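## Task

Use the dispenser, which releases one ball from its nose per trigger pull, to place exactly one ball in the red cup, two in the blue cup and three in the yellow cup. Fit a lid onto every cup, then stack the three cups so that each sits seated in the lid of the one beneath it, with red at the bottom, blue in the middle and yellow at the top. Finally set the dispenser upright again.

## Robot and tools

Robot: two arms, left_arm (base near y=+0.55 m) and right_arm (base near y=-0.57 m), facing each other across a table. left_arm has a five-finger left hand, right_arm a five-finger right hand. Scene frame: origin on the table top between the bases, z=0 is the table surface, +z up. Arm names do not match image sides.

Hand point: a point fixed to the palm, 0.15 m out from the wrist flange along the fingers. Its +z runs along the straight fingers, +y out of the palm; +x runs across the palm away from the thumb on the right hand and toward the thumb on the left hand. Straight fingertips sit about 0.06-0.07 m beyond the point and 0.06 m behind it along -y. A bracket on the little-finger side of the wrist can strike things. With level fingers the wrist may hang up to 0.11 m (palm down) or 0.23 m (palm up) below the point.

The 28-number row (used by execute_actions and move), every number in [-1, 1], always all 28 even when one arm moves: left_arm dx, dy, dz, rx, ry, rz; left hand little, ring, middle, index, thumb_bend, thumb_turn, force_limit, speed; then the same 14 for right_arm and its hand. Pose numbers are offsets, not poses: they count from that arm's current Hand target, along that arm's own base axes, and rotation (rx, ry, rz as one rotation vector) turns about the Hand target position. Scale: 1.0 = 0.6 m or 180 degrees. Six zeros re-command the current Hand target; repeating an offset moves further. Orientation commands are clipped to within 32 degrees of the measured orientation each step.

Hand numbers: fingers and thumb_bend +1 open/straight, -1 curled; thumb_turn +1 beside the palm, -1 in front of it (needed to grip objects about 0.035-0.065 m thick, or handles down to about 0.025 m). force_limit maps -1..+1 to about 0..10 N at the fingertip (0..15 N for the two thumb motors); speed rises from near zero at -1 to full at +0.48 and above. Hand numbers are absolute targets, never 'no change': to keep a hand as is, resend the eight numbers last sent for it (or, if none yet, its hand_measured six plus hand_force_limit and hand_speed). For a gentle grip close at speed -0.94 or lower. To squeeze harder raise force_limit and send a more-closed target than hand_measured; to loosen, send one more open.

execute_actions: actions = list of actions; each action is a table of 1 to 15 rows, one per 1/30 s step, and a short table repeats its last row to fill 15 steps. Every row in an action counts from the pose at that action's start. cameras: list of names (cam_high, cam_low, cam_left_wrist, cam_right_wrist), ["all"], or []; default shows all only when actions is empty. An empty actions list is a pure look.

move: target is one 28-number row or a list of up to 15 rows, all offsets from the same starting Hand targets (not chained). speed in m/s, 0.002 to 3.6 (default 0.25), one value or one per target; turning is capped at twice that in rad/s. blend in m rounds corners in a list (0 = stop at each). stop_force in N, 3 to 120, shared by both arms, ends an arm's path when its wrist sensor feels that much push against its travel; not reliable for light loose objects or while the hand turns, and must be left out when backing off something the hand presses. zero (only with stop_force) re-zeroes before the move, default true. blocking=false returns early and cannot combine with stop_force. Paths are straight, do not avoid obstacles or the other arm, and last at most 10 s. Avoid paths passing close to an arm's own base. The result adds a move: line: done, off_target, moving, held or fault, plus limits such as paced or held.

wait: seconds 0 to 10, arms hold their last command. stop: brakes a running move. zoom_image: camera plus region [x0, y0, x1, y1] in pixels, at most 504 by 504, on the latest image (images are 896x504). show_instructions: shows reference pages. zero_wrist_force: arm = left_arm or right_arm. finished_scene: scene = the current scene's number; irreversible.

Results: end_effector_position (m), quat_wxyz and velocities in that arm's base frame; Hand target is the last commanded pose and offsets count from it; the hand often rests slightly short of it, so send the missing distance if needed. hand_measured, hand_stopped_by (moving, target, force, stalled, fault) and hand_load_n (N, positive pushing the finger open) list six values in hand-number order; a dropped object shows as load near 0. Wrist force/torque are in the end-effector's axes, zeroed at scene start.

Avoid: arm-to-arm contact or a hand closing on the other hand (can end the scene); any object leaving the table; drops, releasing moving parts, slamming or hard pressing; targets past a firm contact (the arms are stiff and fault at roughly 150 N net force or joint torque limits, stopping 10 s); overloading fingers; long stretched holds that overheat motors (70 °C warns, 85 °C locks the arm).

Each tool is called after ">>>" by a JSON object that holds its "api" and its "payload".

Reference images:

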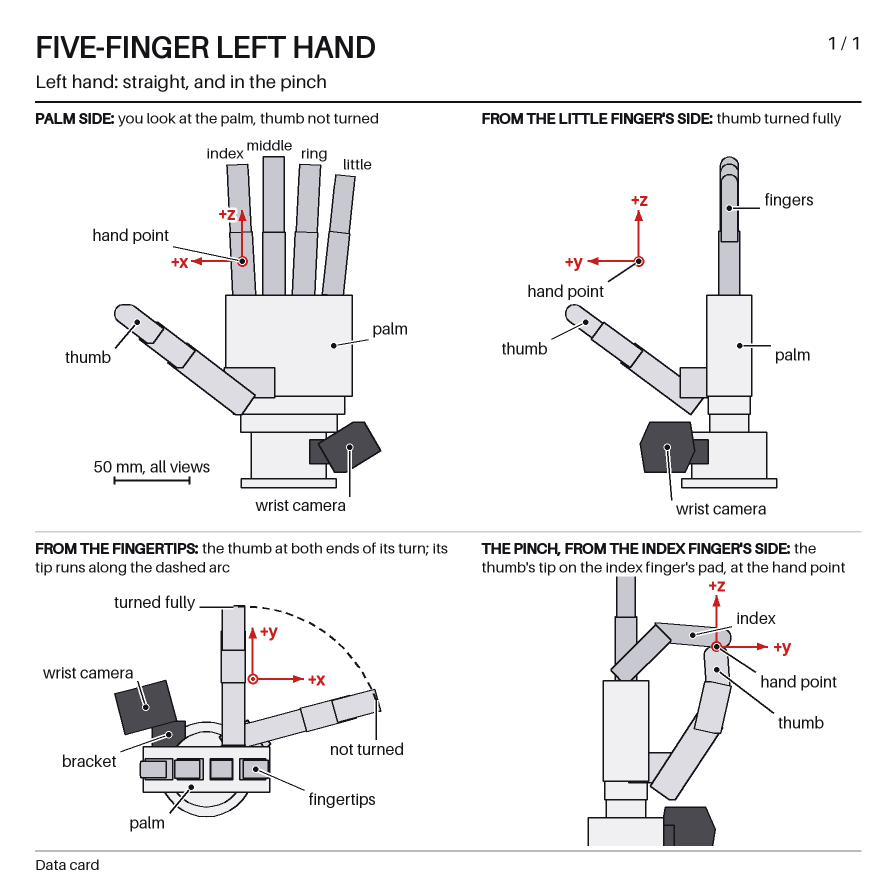

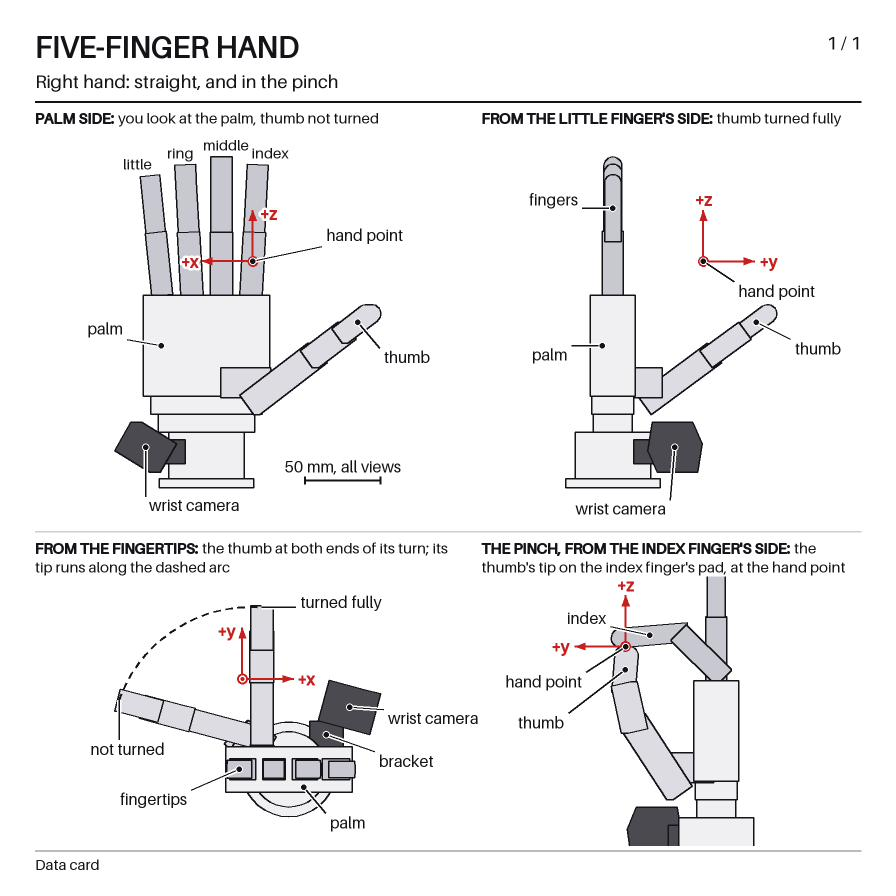

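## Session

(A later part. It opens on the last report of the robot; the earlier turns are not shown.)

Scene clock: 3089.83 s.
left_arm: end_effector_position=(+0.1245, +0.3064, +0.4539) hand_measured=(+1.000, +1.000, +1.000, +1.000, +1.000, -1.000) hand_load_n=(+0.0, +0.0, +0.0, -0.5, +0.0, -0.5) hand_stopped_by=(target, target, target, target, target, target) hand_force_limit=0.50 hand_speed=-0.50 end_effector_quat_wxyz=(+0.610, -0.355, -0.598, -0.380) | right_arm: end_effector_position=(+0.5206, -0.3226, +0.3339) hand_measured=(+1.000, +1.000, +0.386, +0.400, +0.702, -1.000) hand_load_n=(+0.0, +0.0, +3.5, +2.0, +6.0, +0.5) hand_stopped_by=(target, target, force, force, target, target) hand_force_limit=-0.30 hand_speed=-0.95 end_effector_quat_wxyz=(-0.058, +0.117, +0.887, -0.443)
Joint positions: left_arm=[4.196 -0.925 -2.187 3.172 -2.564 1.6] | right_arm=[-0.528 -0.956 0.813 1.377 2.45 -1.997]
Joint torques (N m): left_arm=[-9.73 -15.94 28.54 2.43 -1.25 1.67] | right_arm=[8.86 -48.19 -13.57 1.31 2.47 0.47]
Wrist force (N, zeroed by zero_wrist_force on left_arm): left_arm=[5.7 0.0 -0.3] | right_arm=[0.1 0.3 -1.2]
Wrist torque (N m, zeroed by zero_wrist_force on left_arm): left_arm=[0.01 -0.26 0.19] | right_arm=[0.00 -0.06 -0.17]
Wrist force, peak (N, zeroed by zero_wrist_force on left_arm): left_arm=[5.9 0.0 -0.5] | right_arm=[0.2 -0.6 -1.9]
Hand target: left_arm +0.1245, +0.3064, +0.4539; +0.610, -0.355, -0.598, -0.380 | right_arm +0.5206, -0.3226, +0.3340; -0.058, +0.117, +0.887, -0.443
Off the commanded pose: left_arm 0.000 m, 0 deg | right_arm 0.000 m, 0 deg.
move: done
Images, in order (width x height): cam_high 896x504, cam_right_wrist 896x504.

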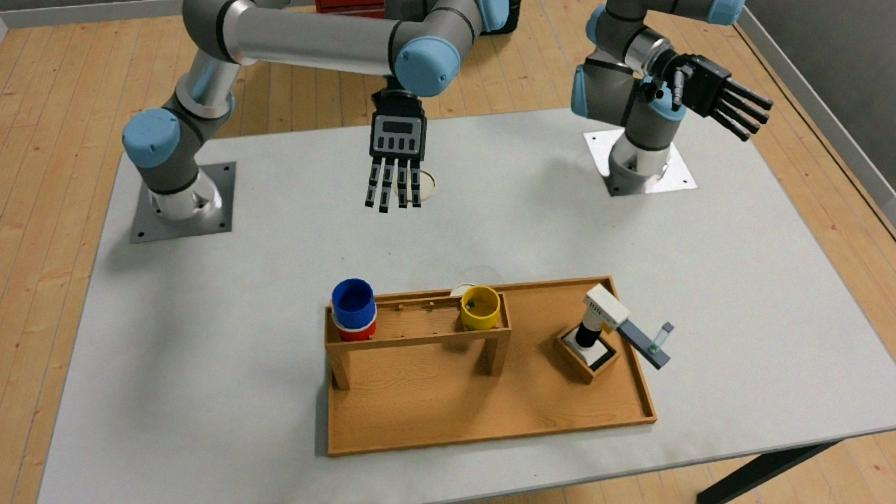

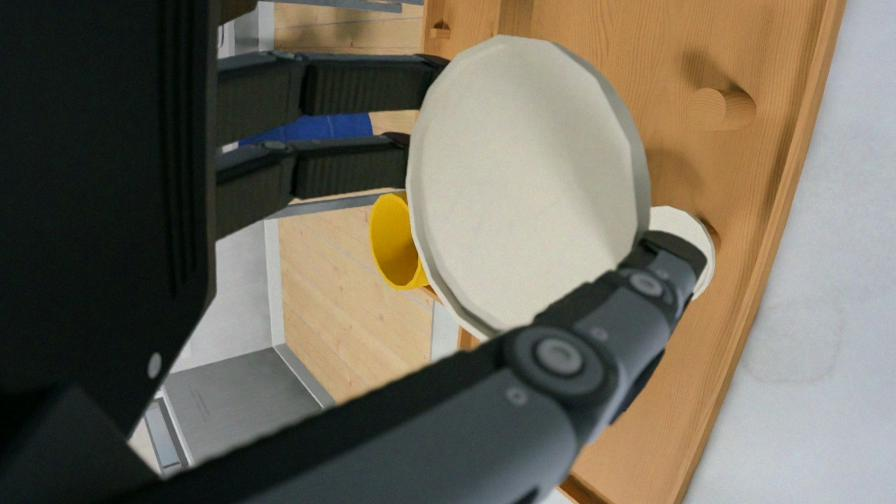

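>>> {"api": "move", "payload": {"target": [0,0,0,0,0,0,1,1,1,1,1,-1,0.5,-0.5,-0.15,0,0.04,0,0,0.0833,1,1,0.05,0.1,0.7,-1,-0.3,-0.95], "speed": 0.12, "cameras": ["cam_low","cam_high"]}}

>>> {"api": "zoom_image", "payload": {"camera": "cam_low", "region": [200, 0, 420, 124]}}

>>> {"api": "zoom_image", "payload": {"camera": "cam_high", "region": [280, 120, 480, 232]}}

Scene clock: 3111.10 s.
left_arm: end_effector_position=(+0.1245, +0.3064, +0.4539) hand_measured=(+1.000, +1.000, +1.000, +1.000, +1.000, -1.000) hand_load_n=(+0.0, +0.0, +0.0, +0.0, +0.0, -0.5) hand_stopped_by=(target, target, target, target, target, target) hand_force_limit=0.50 hand_speed=-0.50 end_effector_quat_wxyz=(+0.610, -0.355, -0.598, -0.380) | right_arm: end_effector_position=(+0.4305, -0.3226, +0.3580) hand_measured=(+1.000, +1.000, +0.386, +0.400, +0.702, -1.000) hand_load_n=(+0.0, +0.0, +4.0, +1.5, +6.5, +0.5) hand_stopped_by=(target, target, force, force, target, target) hand_force_limit=-0.30 hand_speed=-0.95 end_effector_quat_wxyz=(+0.000, +0.000, +0.895, -0.446)
Joint positions: left_arm=[4.196 -0.925 -2.187 3.172 -2.564 1.6] | right_arm=[-0.694 -1.345 1.231 0.98 2.232 -2.515]
Joint torques (N m): left_arm=[-9.85 -16.34 28.59 2.31 -1.3 1.56] | right_arm=[5.42 -35.81 -19.86 0.95 0.12 -1.36]
Wrist force (N, zeroed by zero_wrist_force on left_arm): left_arm=[5.5 0.0 -0.4] | right_arm=[0.8 0.7 -1.1]
Wrist torque (N m, zeroed by zero_wrist_force on left_arm): left_arm=[0.02 -0.25 0.19] | right_arm=[0.05 -0.14 -0.17]
Wrist force, peak (N, zeroed by zero_wrist_force on left_arm): left_arm=[5.9 0.0 -0.5] | right_arm=[1.7 0.4 -1.0]
Hand target: left_arm +0.1245, +0.3064, +0.4539; +0.610, -0.355, -0.598, -0.380 | right_arm +0.4306, -0.3226, +0.3580; +0.000, +0.000, +0.895, -0.446
Off the commanded pose: left_arm 0.000 m, 0 deg | right_arm 0.000 m, 0 deg.
move: done
Images, in order (width x height): cam_high 896x504, cam_low 896x504.

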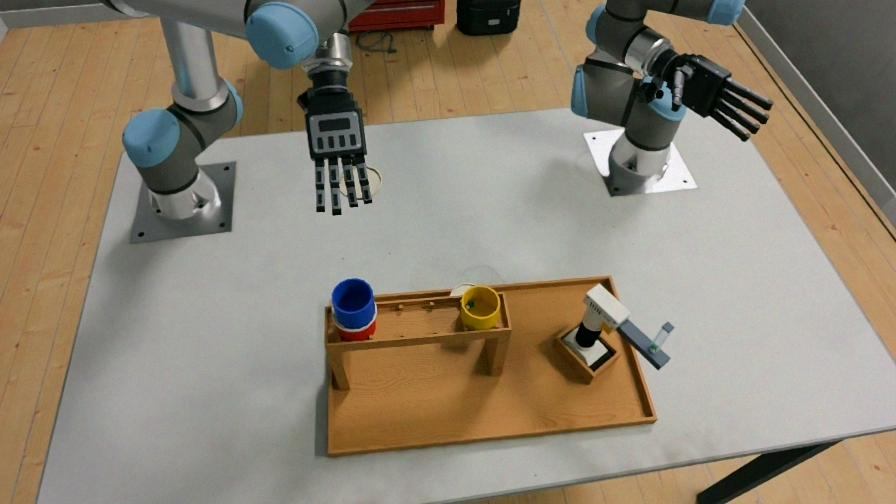

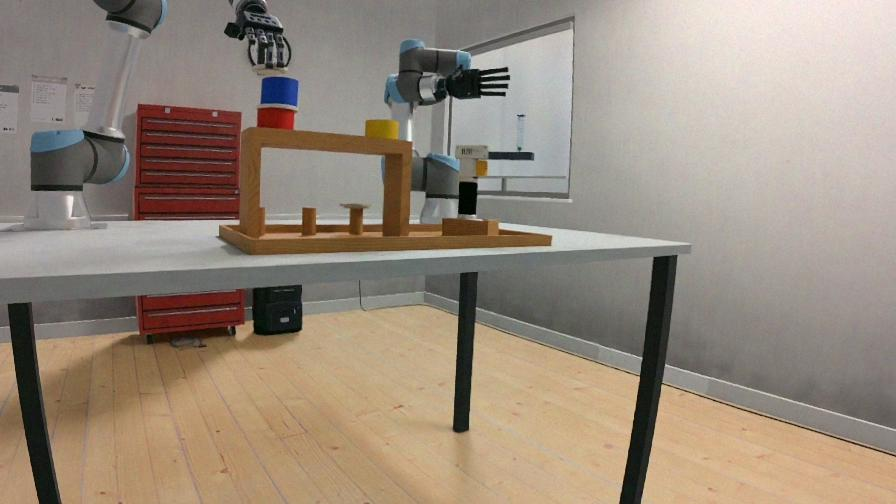

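Scaled by 2.291 from the camera's 896x504 image, which has a finer 1280x720 frame.

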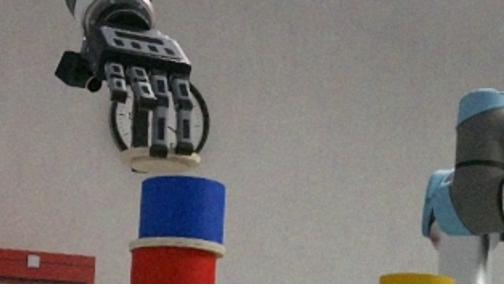

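Scaled by 2.520 from the camera's 896x504 image, which has a finer 1280x720 frame.

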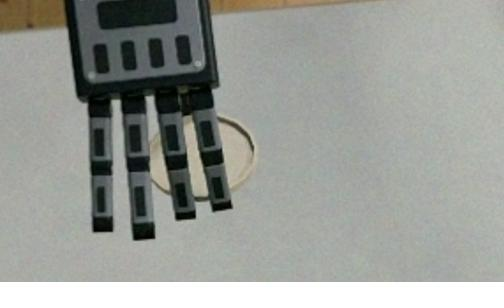

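>>> {"api": "move", "payload": {"target": [0,0,0,0,0,0,1,1,1,1,1,-1,0.5,-0.5,-0.065,-0.2892,-0.05,0.025,0,0,1,1,0.05,0.1,0.7,-1,-0.3,-0.95], "speed": 0.12, "cameras": ["cam_low","cam_high","cam_right_wrist"]}}

>>> {"api": "zoom_image", "payload": {"camera": "cam_low", "region": [220, 30, 350, 140]}}

>>> {"api": "zoom_image", "payload": {"camera": "cam_high", "region": [290, 230, 420, 350]}}

Scene clock: 3134.60 s.
left_arm: end_effector_position=(+0.1245, +0.3064, +0.4539) hand_measured=(+1.000, +1.000, +1.000, +1.000, +1.000, -1.000) hand_load_n=(+0.0, -0.5, +0.0, +0.0, +0.0, -0.5) hand_stopped_by=(target, target, target, target, target, target) hand_force_limit=0.50 hand_speed=-0.50 end_effector_quat_wxyz=(+0.610, -0.355, -0.598, -0.380) | right_arm: end_effector_position=(+0.3915, -0.4961, +0.3280) hand_measured=(+1.000, +1.000, +0.386, +0.400, +0.702, -1.000) hand_load_n=(+0.0, +0.0, +3.5, +2.0, +6.0, +0.5) hand_stopped_by=(target, target, force, force, target, target) hand_force_limit=-0.30 hand_speed=-0.95 end_effector_quat_wxyz=(+0.000, +0.000, +0.912, -0.411)
Joint positions: left_arm=[4.196 -0.925 -2.187 3.172 -2.564 1.6] | right_arm=[-1.038 -1.168 1.028 0.939 1.961 -2.769]
Joint torques (N m): left_arm=[-9.8 -16.09 28.5 2.35 -1.19 1.56] | right_arm=[6.65 -39.47 -12.76 -0.79 1.07 1.37]
Wrist force (N, zeroed by zero_wrist_force on left_arm): left_arm=[5.6 -0.1 -0.3] | right_arm=[0.5 0.0 -0.7]
Wrist torque (N m, zeroed by zero_wrist_force on left_arm): left_arm=[0.01 -0.26 0.19] | right_arm=[-0.04 -0.06 -0.14]
Wrist force, peak (N, zeroed by zero_wrist_force on left_arm): left_arm=[5.9 0.1 -0.7] | right_arm=[0.8 1.1 -1.9]
Hand target: left_arm +0.1245, +0.3064, +0.4539; +0.610, -0.355, -0.598, -0.380 | right_arm +0.3916, -0.4961, +0.3280; +0.000, +0.000, +0.912, -0.411
Off the commanded pose: left_arm 0.000 m, 0 deg | right_arm 0.000 m, 0 deg.
move: done
Images, in order (width x height): cam_high 896x504, cam_low 896x504, cam_right_wrist 896x504.

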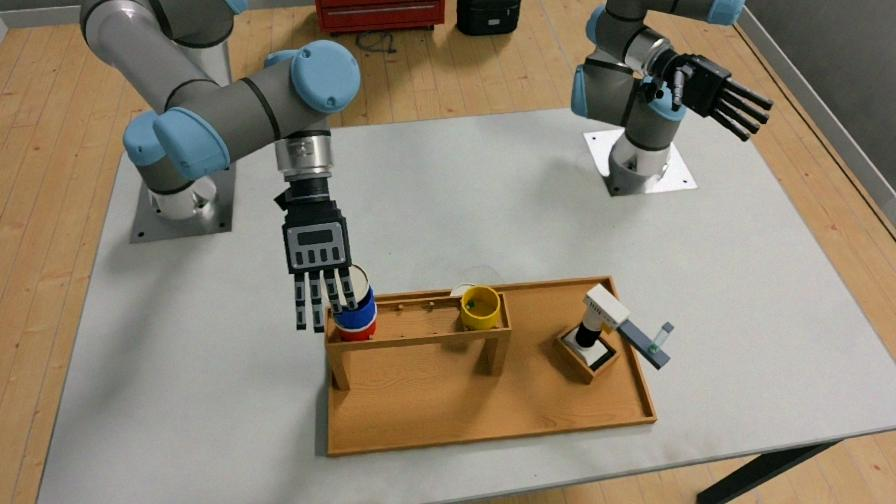

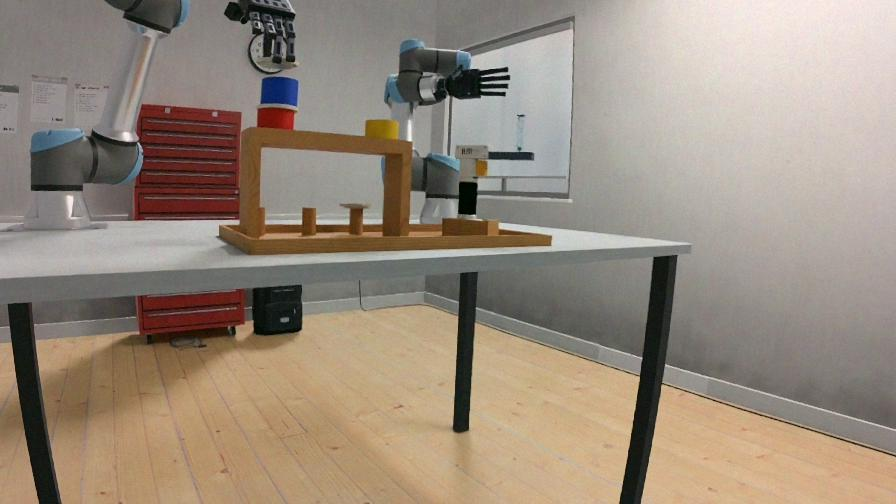

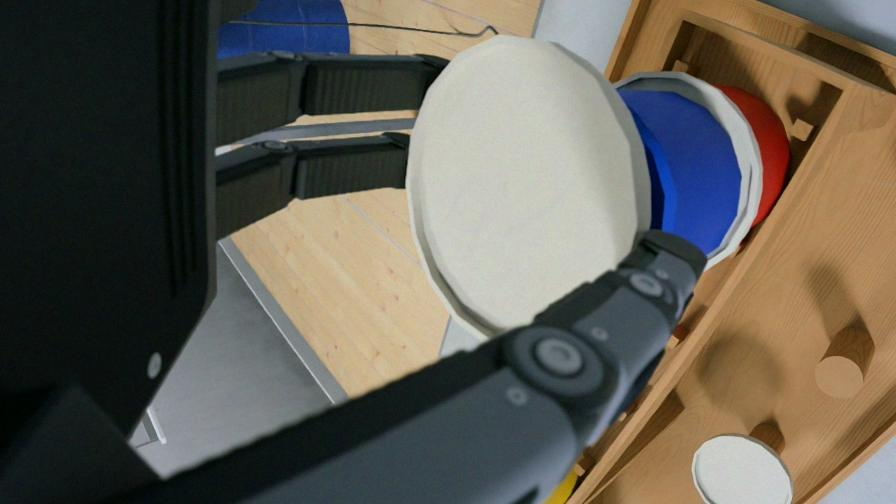

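Scaled by 3.877 from the camera's 896x504 image, which has a finer 1280x720 frame.

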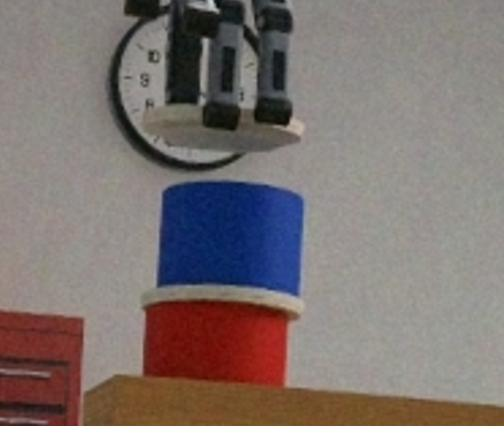

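Scaled by 3.877 from the camera's 896x504 image, which has a finer 1280x720 frame.

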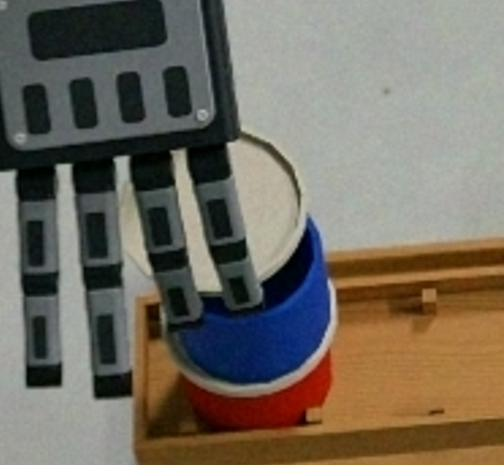

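>>> {"api": "zoom_image", "payload": {"camera": "cam_low", "region": [250, 50, 306, 82]}}

>>> {"api": "zoom_image", "payload": {"camera": "cam_low", "region": [250, 70, 306, 114]}}

Scaled by 9.000 from the camera's 896x504 image, which has a finer 1280x720 frame.

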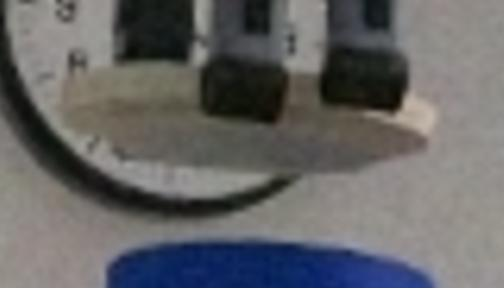

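Scaled by 9.000 from the camera's 896x504 image, which has a finer 1280x720 frame.

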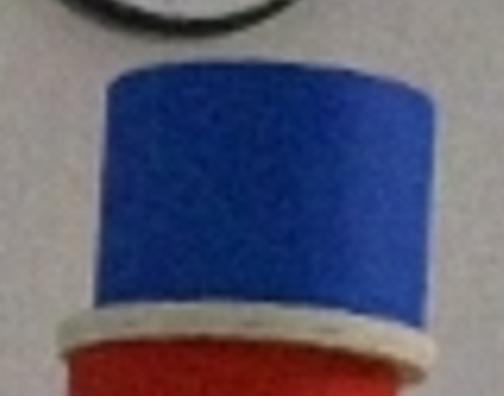

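>>> {"api": "move", "payload": {"target": [0,0,0,0,0,0,1,1,1,1,1,-1,0.5,-0.5,0,0,-0.0383,0,0,0,1,1,0.05,0.1,0.7,-1,-0.3,-0.95], "speed": 0.03, "stop_force": 3, "cameras": ["cam_low","cam_high"]}}

>>> {"api": "zoom_image", "payload": {"camera": "cam_low", "region": [250, 62, 306, 106]}}

>>> {"api": "zoom_image", "payload": {"camera": "cam_high", "region": [310, 260, 400, 350]}}

Scene clock: 3219.23 s.
left_arm: end_effector_position=(+0.1245, +0.3064, +0.4539) hand_measured=(+1.000, +1.000, +1.000, +1.000, +1.000, -1.000) hand_load_n=(+0.0, +0.0, +0.0, +0.0, +0.0, +0.0) hand_stopped_by=(target, target, target, target, target, target) hand_force_limit=0.50 hand_speed=-0.50 end_effector_quat_wxyz=(+0.610, -0.355, -0.598, -0.380) | right_arm: end_effector_position=(+0.3916, -0.4961, +0.3051) hand_measured=(+1.000, +1.000, +0.386, +0.400, +0.702, -1.000) hand_load_n=(+0.0, +0.0, +4.0, +1.5, +6.0, +0.5) hand_stopped_by=(target, target, force, force, target, target) hand_force_limit=-0.30 hand_speed=-0.95 end_effector_quat_wxyz=(+0.000, +0.000, +0.912, -0.411)
Joint positions: left_arm=[4.196 -0.925 -2.187 3.172 -2.564 1.6] | right_arm=[-1.038 -1.175 1.096 0.877 1.961 -2.769]
Joint torques (N m): left_arm=[-9.73 -16.29 28.08 2.42 -1.28 1.65] | right_arm=[-2.43 -31.14 -26.65 2.3 0.8 1.35]
Wrist force (N, zeroed by zero_wrist_force on left_arm): left_arm=[5.7 0.0 -0.6] | right_arm=[0.5 0.3 -0.6]
Wrist torque (N m, zeroed by zero_wrist_force on left_arm): left_arm=[0.04 -0.28 0.19] | right_arm=[0.02 -0.05 -0.10]
Wrist force, peak (N, zeroed by zero_wrist_force on left_arm): left_arm=[6.0 0.0 -0.7] | right_arm=[0.3 -0.2 -1.5]
Hand target: left_arm +0.1245, +0.3064, +0.4539; +0.610, -0.355, -0.598, -0.380 | right_arm +0.3916, -0.4961, +0.3050; +0.000, +0.000, +0.912, -0.411
Off the commanded pose: left_arm 0.000 m, 0 deg | right_arm 0.000 m, 0 deg.
move: done
Images, in order (width x height): cam_high 896x504, cam_low 896x504.

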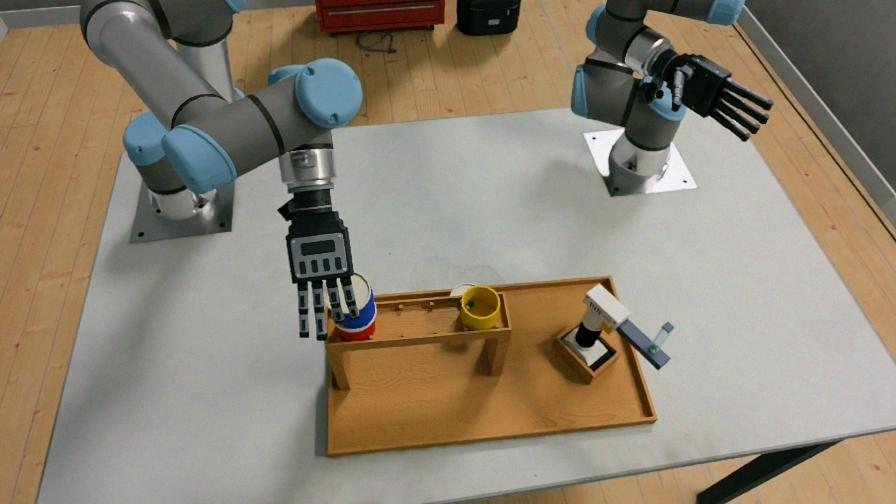

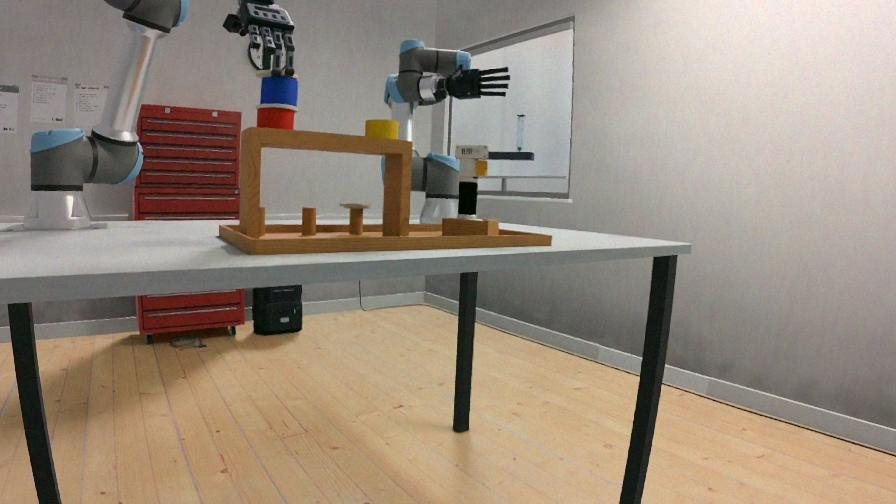

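Scaled by 9.000 from the camera's 896x504 image, which has a finer 1280x720 frame.

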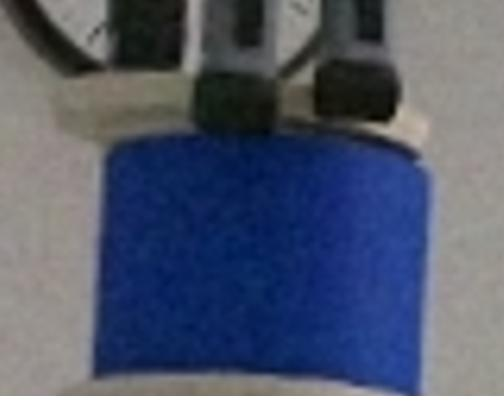

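Scaled by 5.600 from the camera's 896x504 image, which has a finer 1280x720 frame.

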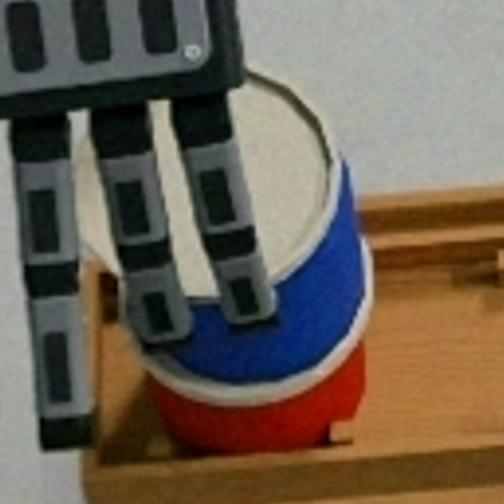

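>>> {"api": "move", "payload": {"target": [[0,0,0,0,0,0,1,1,1,1,1,-1,0.5,-0.5,0.0075,0,0,0,0,0,1,1,0.05,0.1,0.7,-1,-0.3,-0.95],[0,0,0,0,0,0,1,1,1,1,1,-1,0.5,-0.5,0.0075,0,-0.0083,0,0,0,1,1,0.05,0.1,0.7,-1,-0.3,-0.95]], "speed": 0.01, "stop_force": 3, "cameras": ["cam_low","cam_high"]}}

>>> {"api": "zoom_image", "payload": {"camera": "cam_low", "region": [250, 62, 306, 106]}}

>>> {"api": "zoom_image", "payload": {"camera": "cam_high", "region": [310, 260, 400, 350]}}

Scene clock: 3265.23 s.
left_arm: end_effector_position=(+0.1245, +0.3064, +0.4539) hand_measured=(+1.000, +1.000, +1.000, +1.000, +1.000, -1.000) hand_load_n=(-0.5, +0.0, +0.0, +0.0, +0.0, -0.5) hand_stopped_by=(target, target, target, target, target, target) hand_force_limit=0.50 hand_speed=-0.50 end_effector_quat_wxyz=(+0.610, -0.355, -0.598, -0.380) | right_arm: end_effector_position=(+0.3961, -0.4961, +0.3001) hand_measured=(+1.000, +1.000, +0.386, +0.400, +0.702, -1.000) hand_load_n=(+0.0, -0.5, +4.0, +2.0, +7.0, +0.5) hand_stopped_by=(target, target, force, force, target, target) hand_force_limit=-0.30 hand_speed=-0.95 end_effector_quat_wxyz=(+0.000, +0.000, +0.912, -0.411)
Joint positions: left_arm=[4.196 -0.925 -2.187 3.172 -2.564 1.6] | right_arm=[-1.03 -1.167 1.098 0.87 1.966 -2.762]
Joint torques (N m): left_arm=[-9.89 -15.44 29.05 2.41 -1.29 1.65] | right_arm=[-7.4 -39.36 -25.96 2.33 -0.99 -2.08]
Wrist force (N, zeroed by zero_wrist_force on left_arm): left_arm=[5.3 0.2 -0.7] | right_arm=[0.5 -0.4 -1.6]
Wrist torque (N m, zeroed by zero_wrist_force on left_arm): left_arm=[0.06 -0.22 0.17] | right_arm=[0.05 -0.04 -0.12]
Wrist force, peak (N, zeroed by zero_wrist_force on left_arm): left_arm=[5.9 0.0 -0.6] | right_arm=[0.7 -1.7 -2.3]
Hand target: left_arm +0.1245, +0.3064, +0.4539; +0.610, -0.355, -0.598, -0.380 | right_arm +0.3961, -0.4961, +0.3001; +0.000, +0.000, +0.912, -0.411
Off the commanded pose: left_arm 0.000 m, 0 deg | right_arm 0.000 m, 0 deg.
move: done
Images, in order (width x height): cam_high 896x504, cam_low 896x504.

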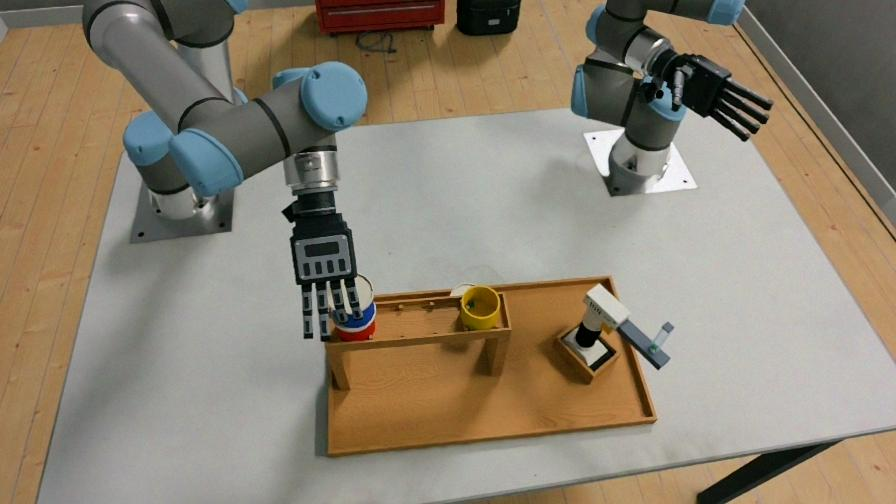

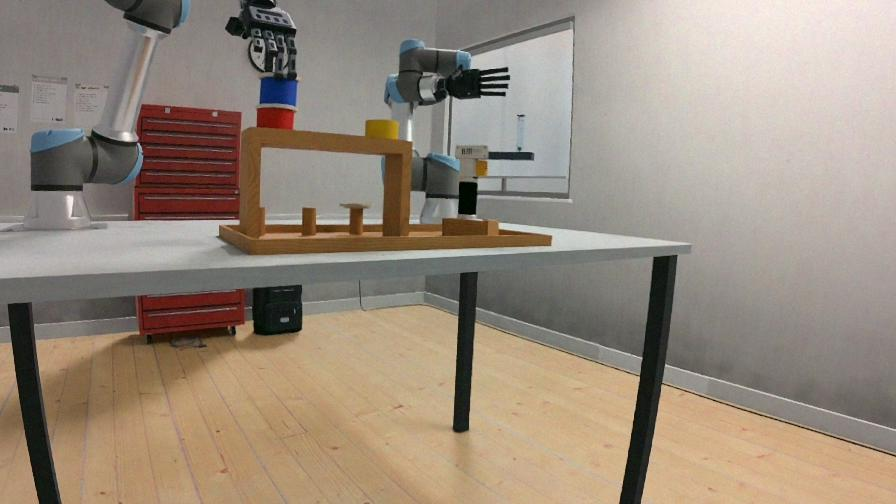

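Scaled by 9.000 from the camera's 896x504 image, which has a finer 1280x720 frame.

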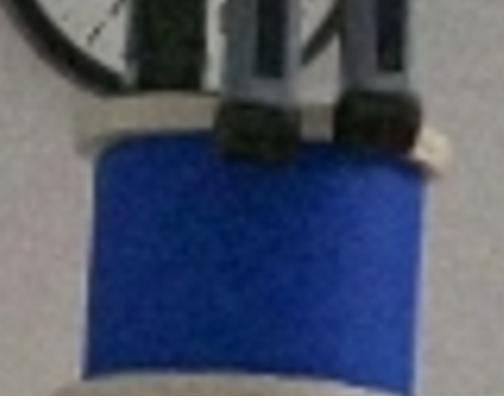

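Scaled by 5.600 from the camera's 896x504 image, which has a finer 1280x720 frame.

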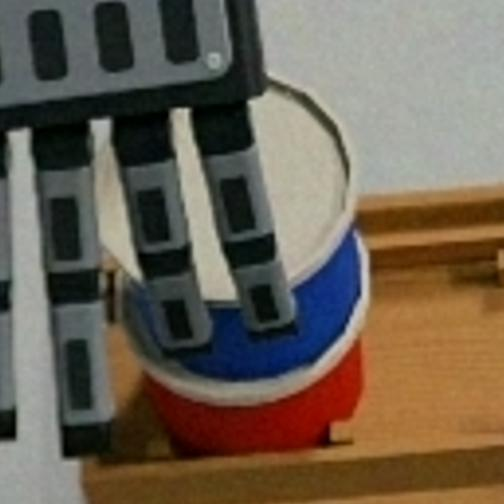

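>>> {"api": "move", "payload": {"target": [0,0,0,0,0,0,1,1,1,1,1,-1,0.5,-0.5,0,0,-0.0183,0,0,0,1,1,0.05,0.1,0.7,-1,-0.3,-0.95], "speed": 0.008, "stop_force": 3, "cameras": ["cam_low","cam_high"]}}

>>> {"api": "zoom_image", "payload": {"camera": "cam_low", "region": [250, 62, 306, 106]}}

>>> {"api": "zoom_image", "payload": {"camera": "cam_high", "region": [310, 260, 400, 350]}}

Scene clock: 3281.40 s.
left_arm: end_effector_position=(+0.1245, +0.3064, +0.4539) hand_measured=(+1.000, +1.000, +1.000, +1.000, +1.000, -1.000) hand_load_n=(+0.0, +0.0, +0.0, +0.0, +0.0, -0.5) hand_stopped_by=(target, target, target, target, target, target) hand_force_limit=0.50 hand_speed=-0.50 end_effector_quat_wxyz=(+0.610, -0.355, -0.598, -0.380) | right_arm: end_effector_position=(+0.3961, -0.4961, +0.2965) hand_measured=(+1.000, +1.000, +0.386, +0.400, +0.702, -1.000) hand_load_n=(+0.0, +0.0, +4.0, +3.0, +8.5, +0.5) hand_stopped_by=(target, target, force, force, target, target) hand_force_limit=-0.30 hand_speed=-0.95 end_effector_quat_wxyz=(+0.000, +0.000, +0.912, -0.411)
Joint positions: left_arm=[4.196 -0.925 -2.187 3.172 -2.564 1.6] | right_arm=[-1.03 -1.167 1.108 0.86 1.966 -2.762]
Joint torques (N m): left_arm=[-10.39 -15.78 28.26 2.38 -1.27 1.59] | right_arm=[-6.39 -27.92 -27.14 1.69 -0.75 -1.66]
Wrist force (N, zeroed by zero_wrist_force on left_arm): left_arm=[5.5 0.2 -0.6] | right_arm=[0.5 0.3 -0.6]
Wrist torque (N m, zeroed by zero_wrist_force on left_arm): left_arm=[0.07 -0.25 0.18] | right_arm=[0.02 -0.05 -0.11]
Wrist force, peak (N, zeroed by zero_wrist_force on left_arm): left_arm=[5.8 0.2 -0.4] | right_arm=[0.5 -3.2 -3.8]
Hand target: left_arm +0.1245, +0.3064, +0.4539; +0.610, -0.355, -0.598, -0.380 | right_arm +0.3961, -0.4961, +0.2964; +0.000, +0.000, +0.912, -0.411 (not the last commanded pose)
Off the commanded pose: left_arm 0.000 m, 0 deg | right_arm 0.007 m, 0 deg.
move: contact (right_arm)
Images, in order (width x height): cam_high 896x504, cam_low 896x504.

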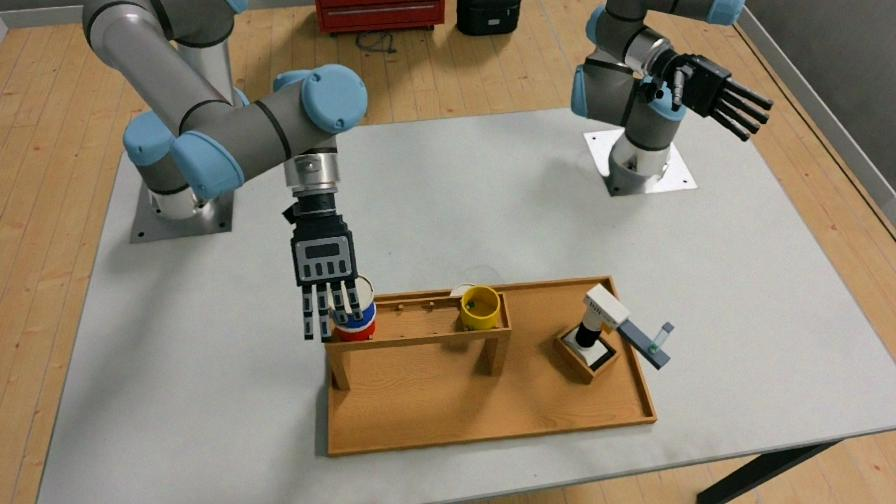

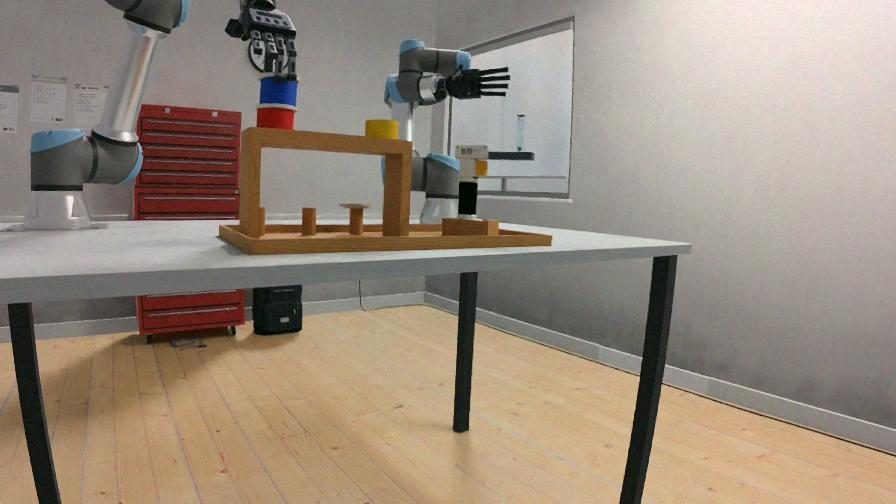

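Scaled by 9.000 from the camera's 896x504 image, which has a finer 1280x720 frame.

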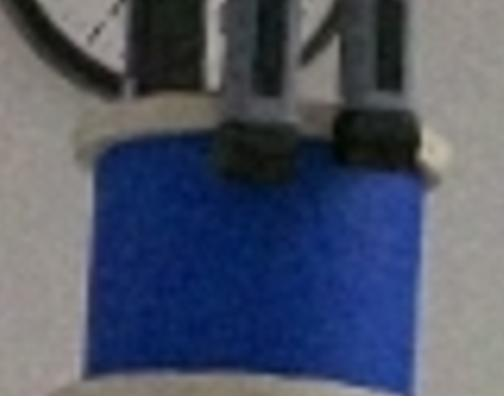

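Scaled by 5.600 from the camera's 896x504 image, which has a finer 1280x720 frame.

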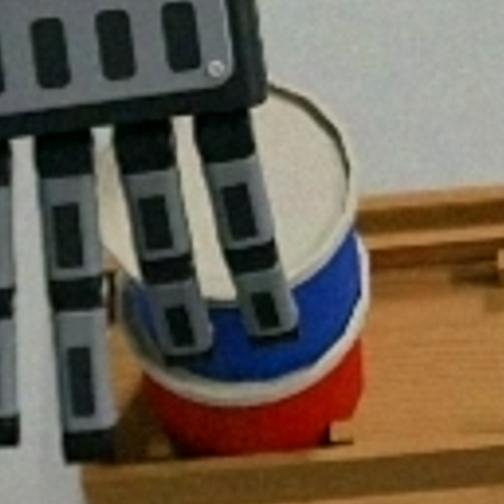

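>>> {"api": "move", "payload": {"target": [0,0,0,0,0,0,1,1,1,1,1,-1,0.5,-0.5,0,0,0.0033,0,0,0,1,1,0.05,0.1,0.7,-1,-0.3,-0.95], "speed": 0.01}}

>>> {"api": "zero_wrist_force", "payload": {"arm": "right_arm"}}

>>> {"api": "move", "payload": {"target": [0,0,0,0,0,0,1,1,1,1,1,-1,0.5,-0.5,0,0,-0.0045,0,0,0,1,1,0.05,0.1,0.7,-1,-0.3,-0.95], "speed": 0.01, "cameras": ["cam_low"]}}

>>> {"api": "zoom_image", "payload": {"camera": "cam_low", "region": [250, 62, 306, 94]}}

Scene clock: 3305.37 s.
left_arm: end_effector_position=(+0.1245, +0.3064, +0.4539) hand_measured=(+1.000, +1.000, +1.000, +1.000, +1.000, -1.000) hand_load_n=(+0.0, +0.0, +0.0, +0.0, +0.0, +0.0) hand_stopped_by=(target, target, target, target, target, target) hand_force_limit=0.50 hand_speed=-0.50 end_effector_quat_wxyz=(+0.610, -0.355, -0.598, -0.380) | right_arm: end_effector_position=(+0.3961, -0.4961, +0.2985) hand_measured=(+1.000, +1.000, +0.386, +0.400, +0.702, -1.000) hand_load_n=(+0.0, +0.0, +4.0, +2.5, +8.0, +0.5) hand_stopped_by=(target, target, force, force, target, target) hand_force_limit=-0.30 hand_speed=-0.95 end_effector_quat_wxyz=(+0.000, +0.000, +0.912, -0.411)
Joint positions: left_arm=[4.196 -0.925 -2.187 3.172 -2.564 1.6] | right_arm=[-1.03 -1.167 1.102 0.865 1.966 -2.762]
Joint torques (N m): left_arm=[-9.82 -16.04 28.06 2.29 -1.39 1.58] | right_arm=[-5.21 -29.08 -21.85 1.18 -0.64 -1.33]
Wrist force (N, zeroed by zero_wrist_force on left_arm): left_arm=[5.5 0.2 -0.5] | right_arm=[0.5 0.4 -0.6]
Wrist torque (N m, zeroed by zero_wrist_force on left_arm): left_arm=[0.05 -0.24 0.18] | right_arm=[0.03 -0.06 -0.10]
Wrist force, peak (N, zeroed by zero_wrist_force on left_arm): left_arm=[5.9 0.1 -0.6] | right_arm=[0.6 0.4 -0.8]
Hand target: left_arm +0.1245, +0.3064, +0.4539; +0.610, -0.355, -0.598, -0.380 | right_arm +0.3961, -0.4961, +0.2984; +0.000, +0.000, +0.912, -0.411
Off the commanded pose: left_arm 0.000 m, 0 deg | right_arm 0.000 m, 0 deg.
move: done

Wrist force sensor zeroed.

Scene clock: 3306.07 s.
left_arm: end_effector_position=(+0.1245, +0.3064, +0.4539) hand_measured=(+1.000, +1.000, +1.000, +1.000, +1.000, -1.000) hand_load_n=(+0.0, +0.0, +0.0, +0.0, +0.0, -0.5) hand_stopped_by=(target, target, target, target, target, target) hand_force_limit=0.50 hand_speed=-0.50 end_effector_quat_wxyz=(+0.610, -0.355, -0.598, -0.380) | right_arm: end_effector_position=(+0.3961, -0.4961, +0.2957) hand_measured=(+1.000, +1.000, +0.386, +0.400, +0.702, -1.000) hand_load_n=(+0.0, +0.0, +4.5, +3.5, +7.5, +0.5) hand_stopped_by=(target, target, force, force, target, target) hand_force_limit=-0.30 hand_speed=-0.95 end_effector_quat_wxyz=(+0.000, +0.000, +0.912, -0.411)
Joint positions: left_arm=[4.196 -0.925 -2.187 3.172 -2.564 1.6] | right_arm=[-1.03 -1.167 1.11 0.858 1.966 -2.762]
Joint torques (N m): left_arm=[-10.35 -15.91 28.18 2.34 -1.35 1.6] | right_arm=[-5.34 -40.73 -12.14 0.77 -0.3 -0.95]
Wrist force (N, zeroed by zero_wrist_force): left_arm=[5.5 -0.3 -0.5] | right_arm=[0.0 -4.9 -3.4]
Wrist torque (N m, zeroed by zero_wrist_force): left_arm=[-0.01 -0.25 0.19] | right_arm=[-0.17 0.03 -0.06]
Wrist force, peak (N, zeroed by zero_wrist_force): left_arm=[5.8 0.1 -0.4] | right_arm=[-0.1 -5.2 -3.7]
Hand target: left_arm +0.1245, +0.3064, +0.4539; +0.610, -0.355, -0.598, -0.380 | right_arm +0.3961, -0.4961, +0.2957; +0.000, +0.000, +0.912, -0.411
Off the commanded pose: left_arm 0.000 m, 0 deg | right_arm 0.000 m, 0 deg.
move: done
Images, in order (width x height): cam_low 896x504.

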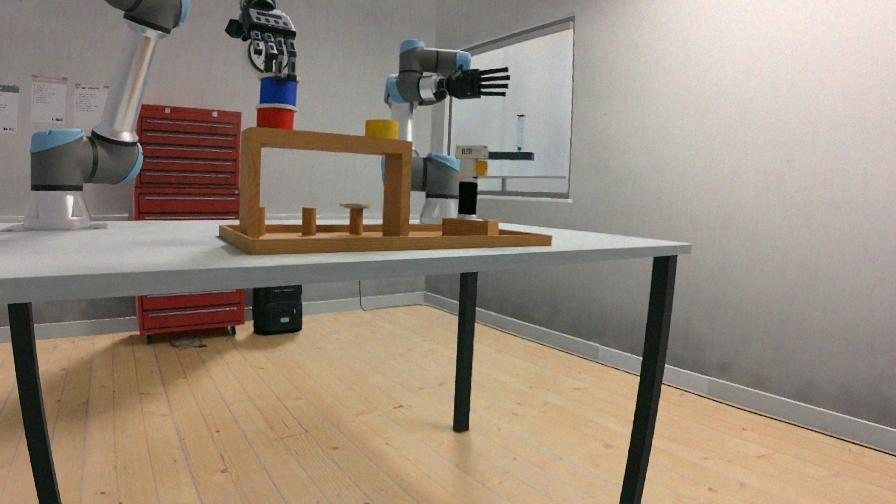

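Scaled by 9.000 from the camera's 896x504 image, which has a finer 1280x720 frame.

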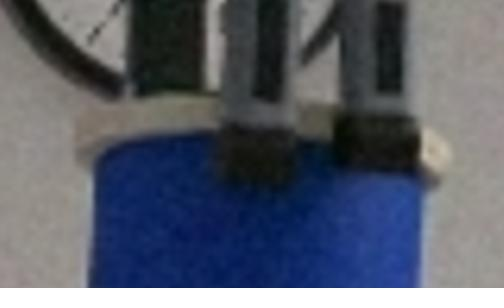

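>>> {"api": "move", "payload": {"target": [[0,0,0,0,0,0,1,1,1,1,1,-1,0.5,-0.5,0,0,0.0075,0,0,0,1,1,0.05,0.1,0.7,-1,-0.3,-0.95],[0,0,0,0,0,0,1,1,1,1,1,-1,0.5,-0.5,0,0.005,0.0075,0,0,0,1,1,0.05,0.1,0.7,-1,-0.3,-0.95]], "speed": 0.01}}

>>> {"api": "move", "payload": {"target": [0,0,0,0,0,0,1,1,1,1,1,-1,0.5,-0.5,0,0,-0.018,0,0,0,1,1,0.05,0.1,0.7,-1,-0.3,-0.95], "speed": 0.008, "stop_force": 3, "cameras": ["cam_low","cam_high"]}}

>>> {"api": "zoom_image", "payload": {"camera": "cam_low", "region": [250, 62, 306, 94]}}

>>> {"api": "zoom_image", "payload": {"camera": "cam_high", "region": [310, 260, 400, 350]}}

Scene clock: 3332.33 s.
left_arm: end_effector_position=(+0.1245, +0.3064, +0.4539) hand_measured=(+1.000, +1.000, +1.000, +1.000, +1.000, -1.000) hand_load_n=(+0.0, +0.0, +0.0, +0.0, +0.0, +0.0) hand_stopped_by=(target, target, target, target, target, target) hand_force_limit=0.50 hand_speed=-0.50 end_effector_quat_wxyz=(+0.610, -0.355, -0.598, -0.380) | right_arm: end_effector_position=(+0.3961, -0.4930, +0.3002) hand_measured=(+1.000, +1.000, +0.386, +0.400, +0.702, -1.000) hand_load_n=(+0.0, +0.0, +4.5, +2.5, +8.5, +0.5) hand_stopped_by=(target, target, force, force, target, target) hand_force_limit=-0.30 hand_speed=-0.95 end_effector_quat_wxyz=(+0.000, +0.000, +0.912, -0.411)
Joint positions: left_arm=[4.196 -0.925 -2.187 3.172 -2.564 1.6] | right_arm=[-1.026 -1.172 1.105 0.869 1.969 -2.76]
Joint torques (N m): left_arm=[-10.22 -15.44 28.34 2.44 -1.29 1.59] | right_arm=[5.88 -34.5 -18.54 -0.52 0.97 1.45]
Wrist force (N, zeroed by zero_wrist_force): left_arm=[5.5 0.1 -0.8] | right_arm=[0.0 0.0 0.0]
Wrist torque (N m, zeroed by zero_wrist_force): left_arm=[0.06 -0.26 0.18] | right_arm=[0.00 0.00 -0.01]
Wrist force, peak (N, zeroed by zero_wrist_force): left_arm=[5.9 0.2 -0.8] | right_arm=[1.4 -6.9 -2.9]
Hand target: left_arm +0.1245, +0.3064, +0.4539; +0.610, -0.355, -0.598, -0.380 | right_arm +0.3961, -0.4931, +0.3002; +0.000, +0.000, +0.912, -0.411
Off the commanded pose: left_arm 0.000 m, 0 deg | right_arm 0.000 m, 0 deg.
move: done

Scene clock: 3333.27 s.
left_arm: end_effector_position=(+0.1245, +0.3064, +0.4539) hand_measured=(+1.000, +1.000, +1.000, +1.000, +1.000, -1.000) hand_load_n=(+0.0, +0.0, +0.0, +0.0, +0.0, -0.5) hand_stopped_by=(target, target, target, target, target, target) hand_force_limit=0.50 hand_speed=-0.50 end_effector_quat_wxyz=(+0.610, -0.355, -0.598, -0.380) | right_arm: end_effector_position=(+0.3961, -0.4931, +0.2998) hand_measured=(+1.000, +1.000, +0.386, +0.400, +0.702, -1.000) hand_load_n=(+0.0, +0.0, +4.0, +3.0, +8.5, +0.5) hand_stopped_by=(target, target, force, force, target, target) hand_force_limit=-0.30 hand_speed=-0.95 end_effector_quat_wxyz=(+0.000, +0.000, +0.912, -0.411)
Joint positions: left_arm=[4.196 -0.925 -2.187 3.172 -2.564 1.6] | right_arm=[-1.026 -1.172 1.107 0.867 1.969 -2.76]
Joint torques (N m): left_arm=[-9.56 -16.06 28.06 2.41 -1.31 1.49] | right_arm=[4.52 -37.65 -28.04 1.2 0.05 0.15]
Wrist force (N, zeroed by zero_wrist_force): left_arm=[5.4 0.1 -0.7] | right_arm=[-0.1 0.0 0.1]
Wrist torque (N m, zeroed by zero_wrist_force): left_arm=[0.06 -0.23 0.17] | right_arm=[-0.01 0.01 -0.02]
Wrist force, peak (N, zeroed by zero_wrist_force): left_arm=[5.8 0.1 -0.5] | right_arm=[0.1 -4.5 -2.6]
Hand target: left_arm +0.1245, +0.3064, +0.4539; +0.610, -0.355, -0.598, -0.380 | right_arm +0.3961, -0.4931, +0.2998; +0.000, +0.000, +0.912, -0.411 (not the last commanded pose)
Off the commanded pose: left_arm 0.000 m, 0 deg | right_arm 0.010 m, 0 deg.
move: contact (right_arm)
Images, in order (width x height): cam_high 896x504, cam_low 896x504.

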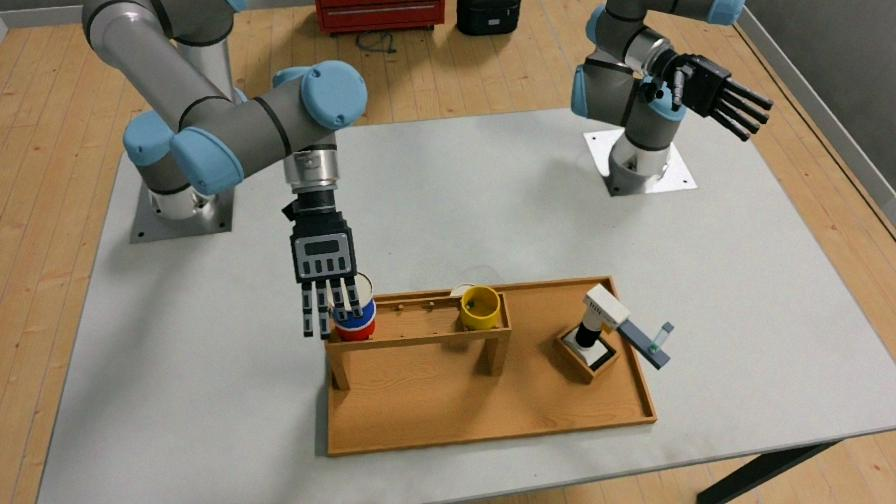

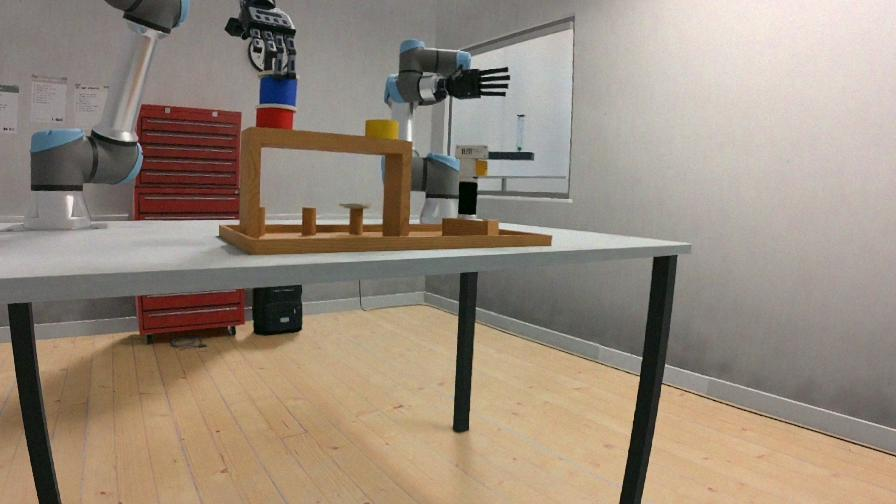

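Scaled by 9.000 from the camera's 896x504 image, which has a finer 1280x720 frame.

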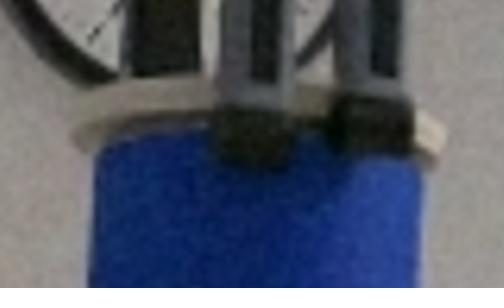

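Scaled by 5.600 from the camera's 896x504 image, which has a finer 1280x720 frame.

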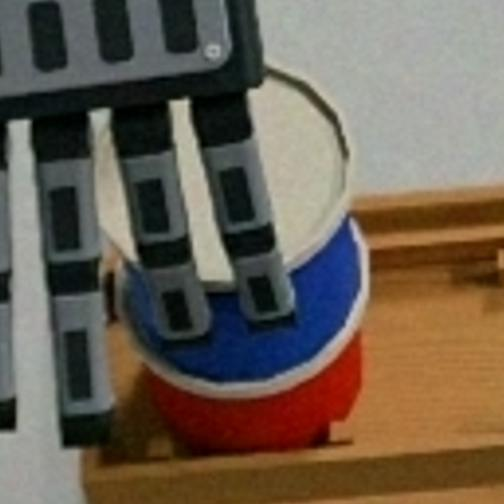

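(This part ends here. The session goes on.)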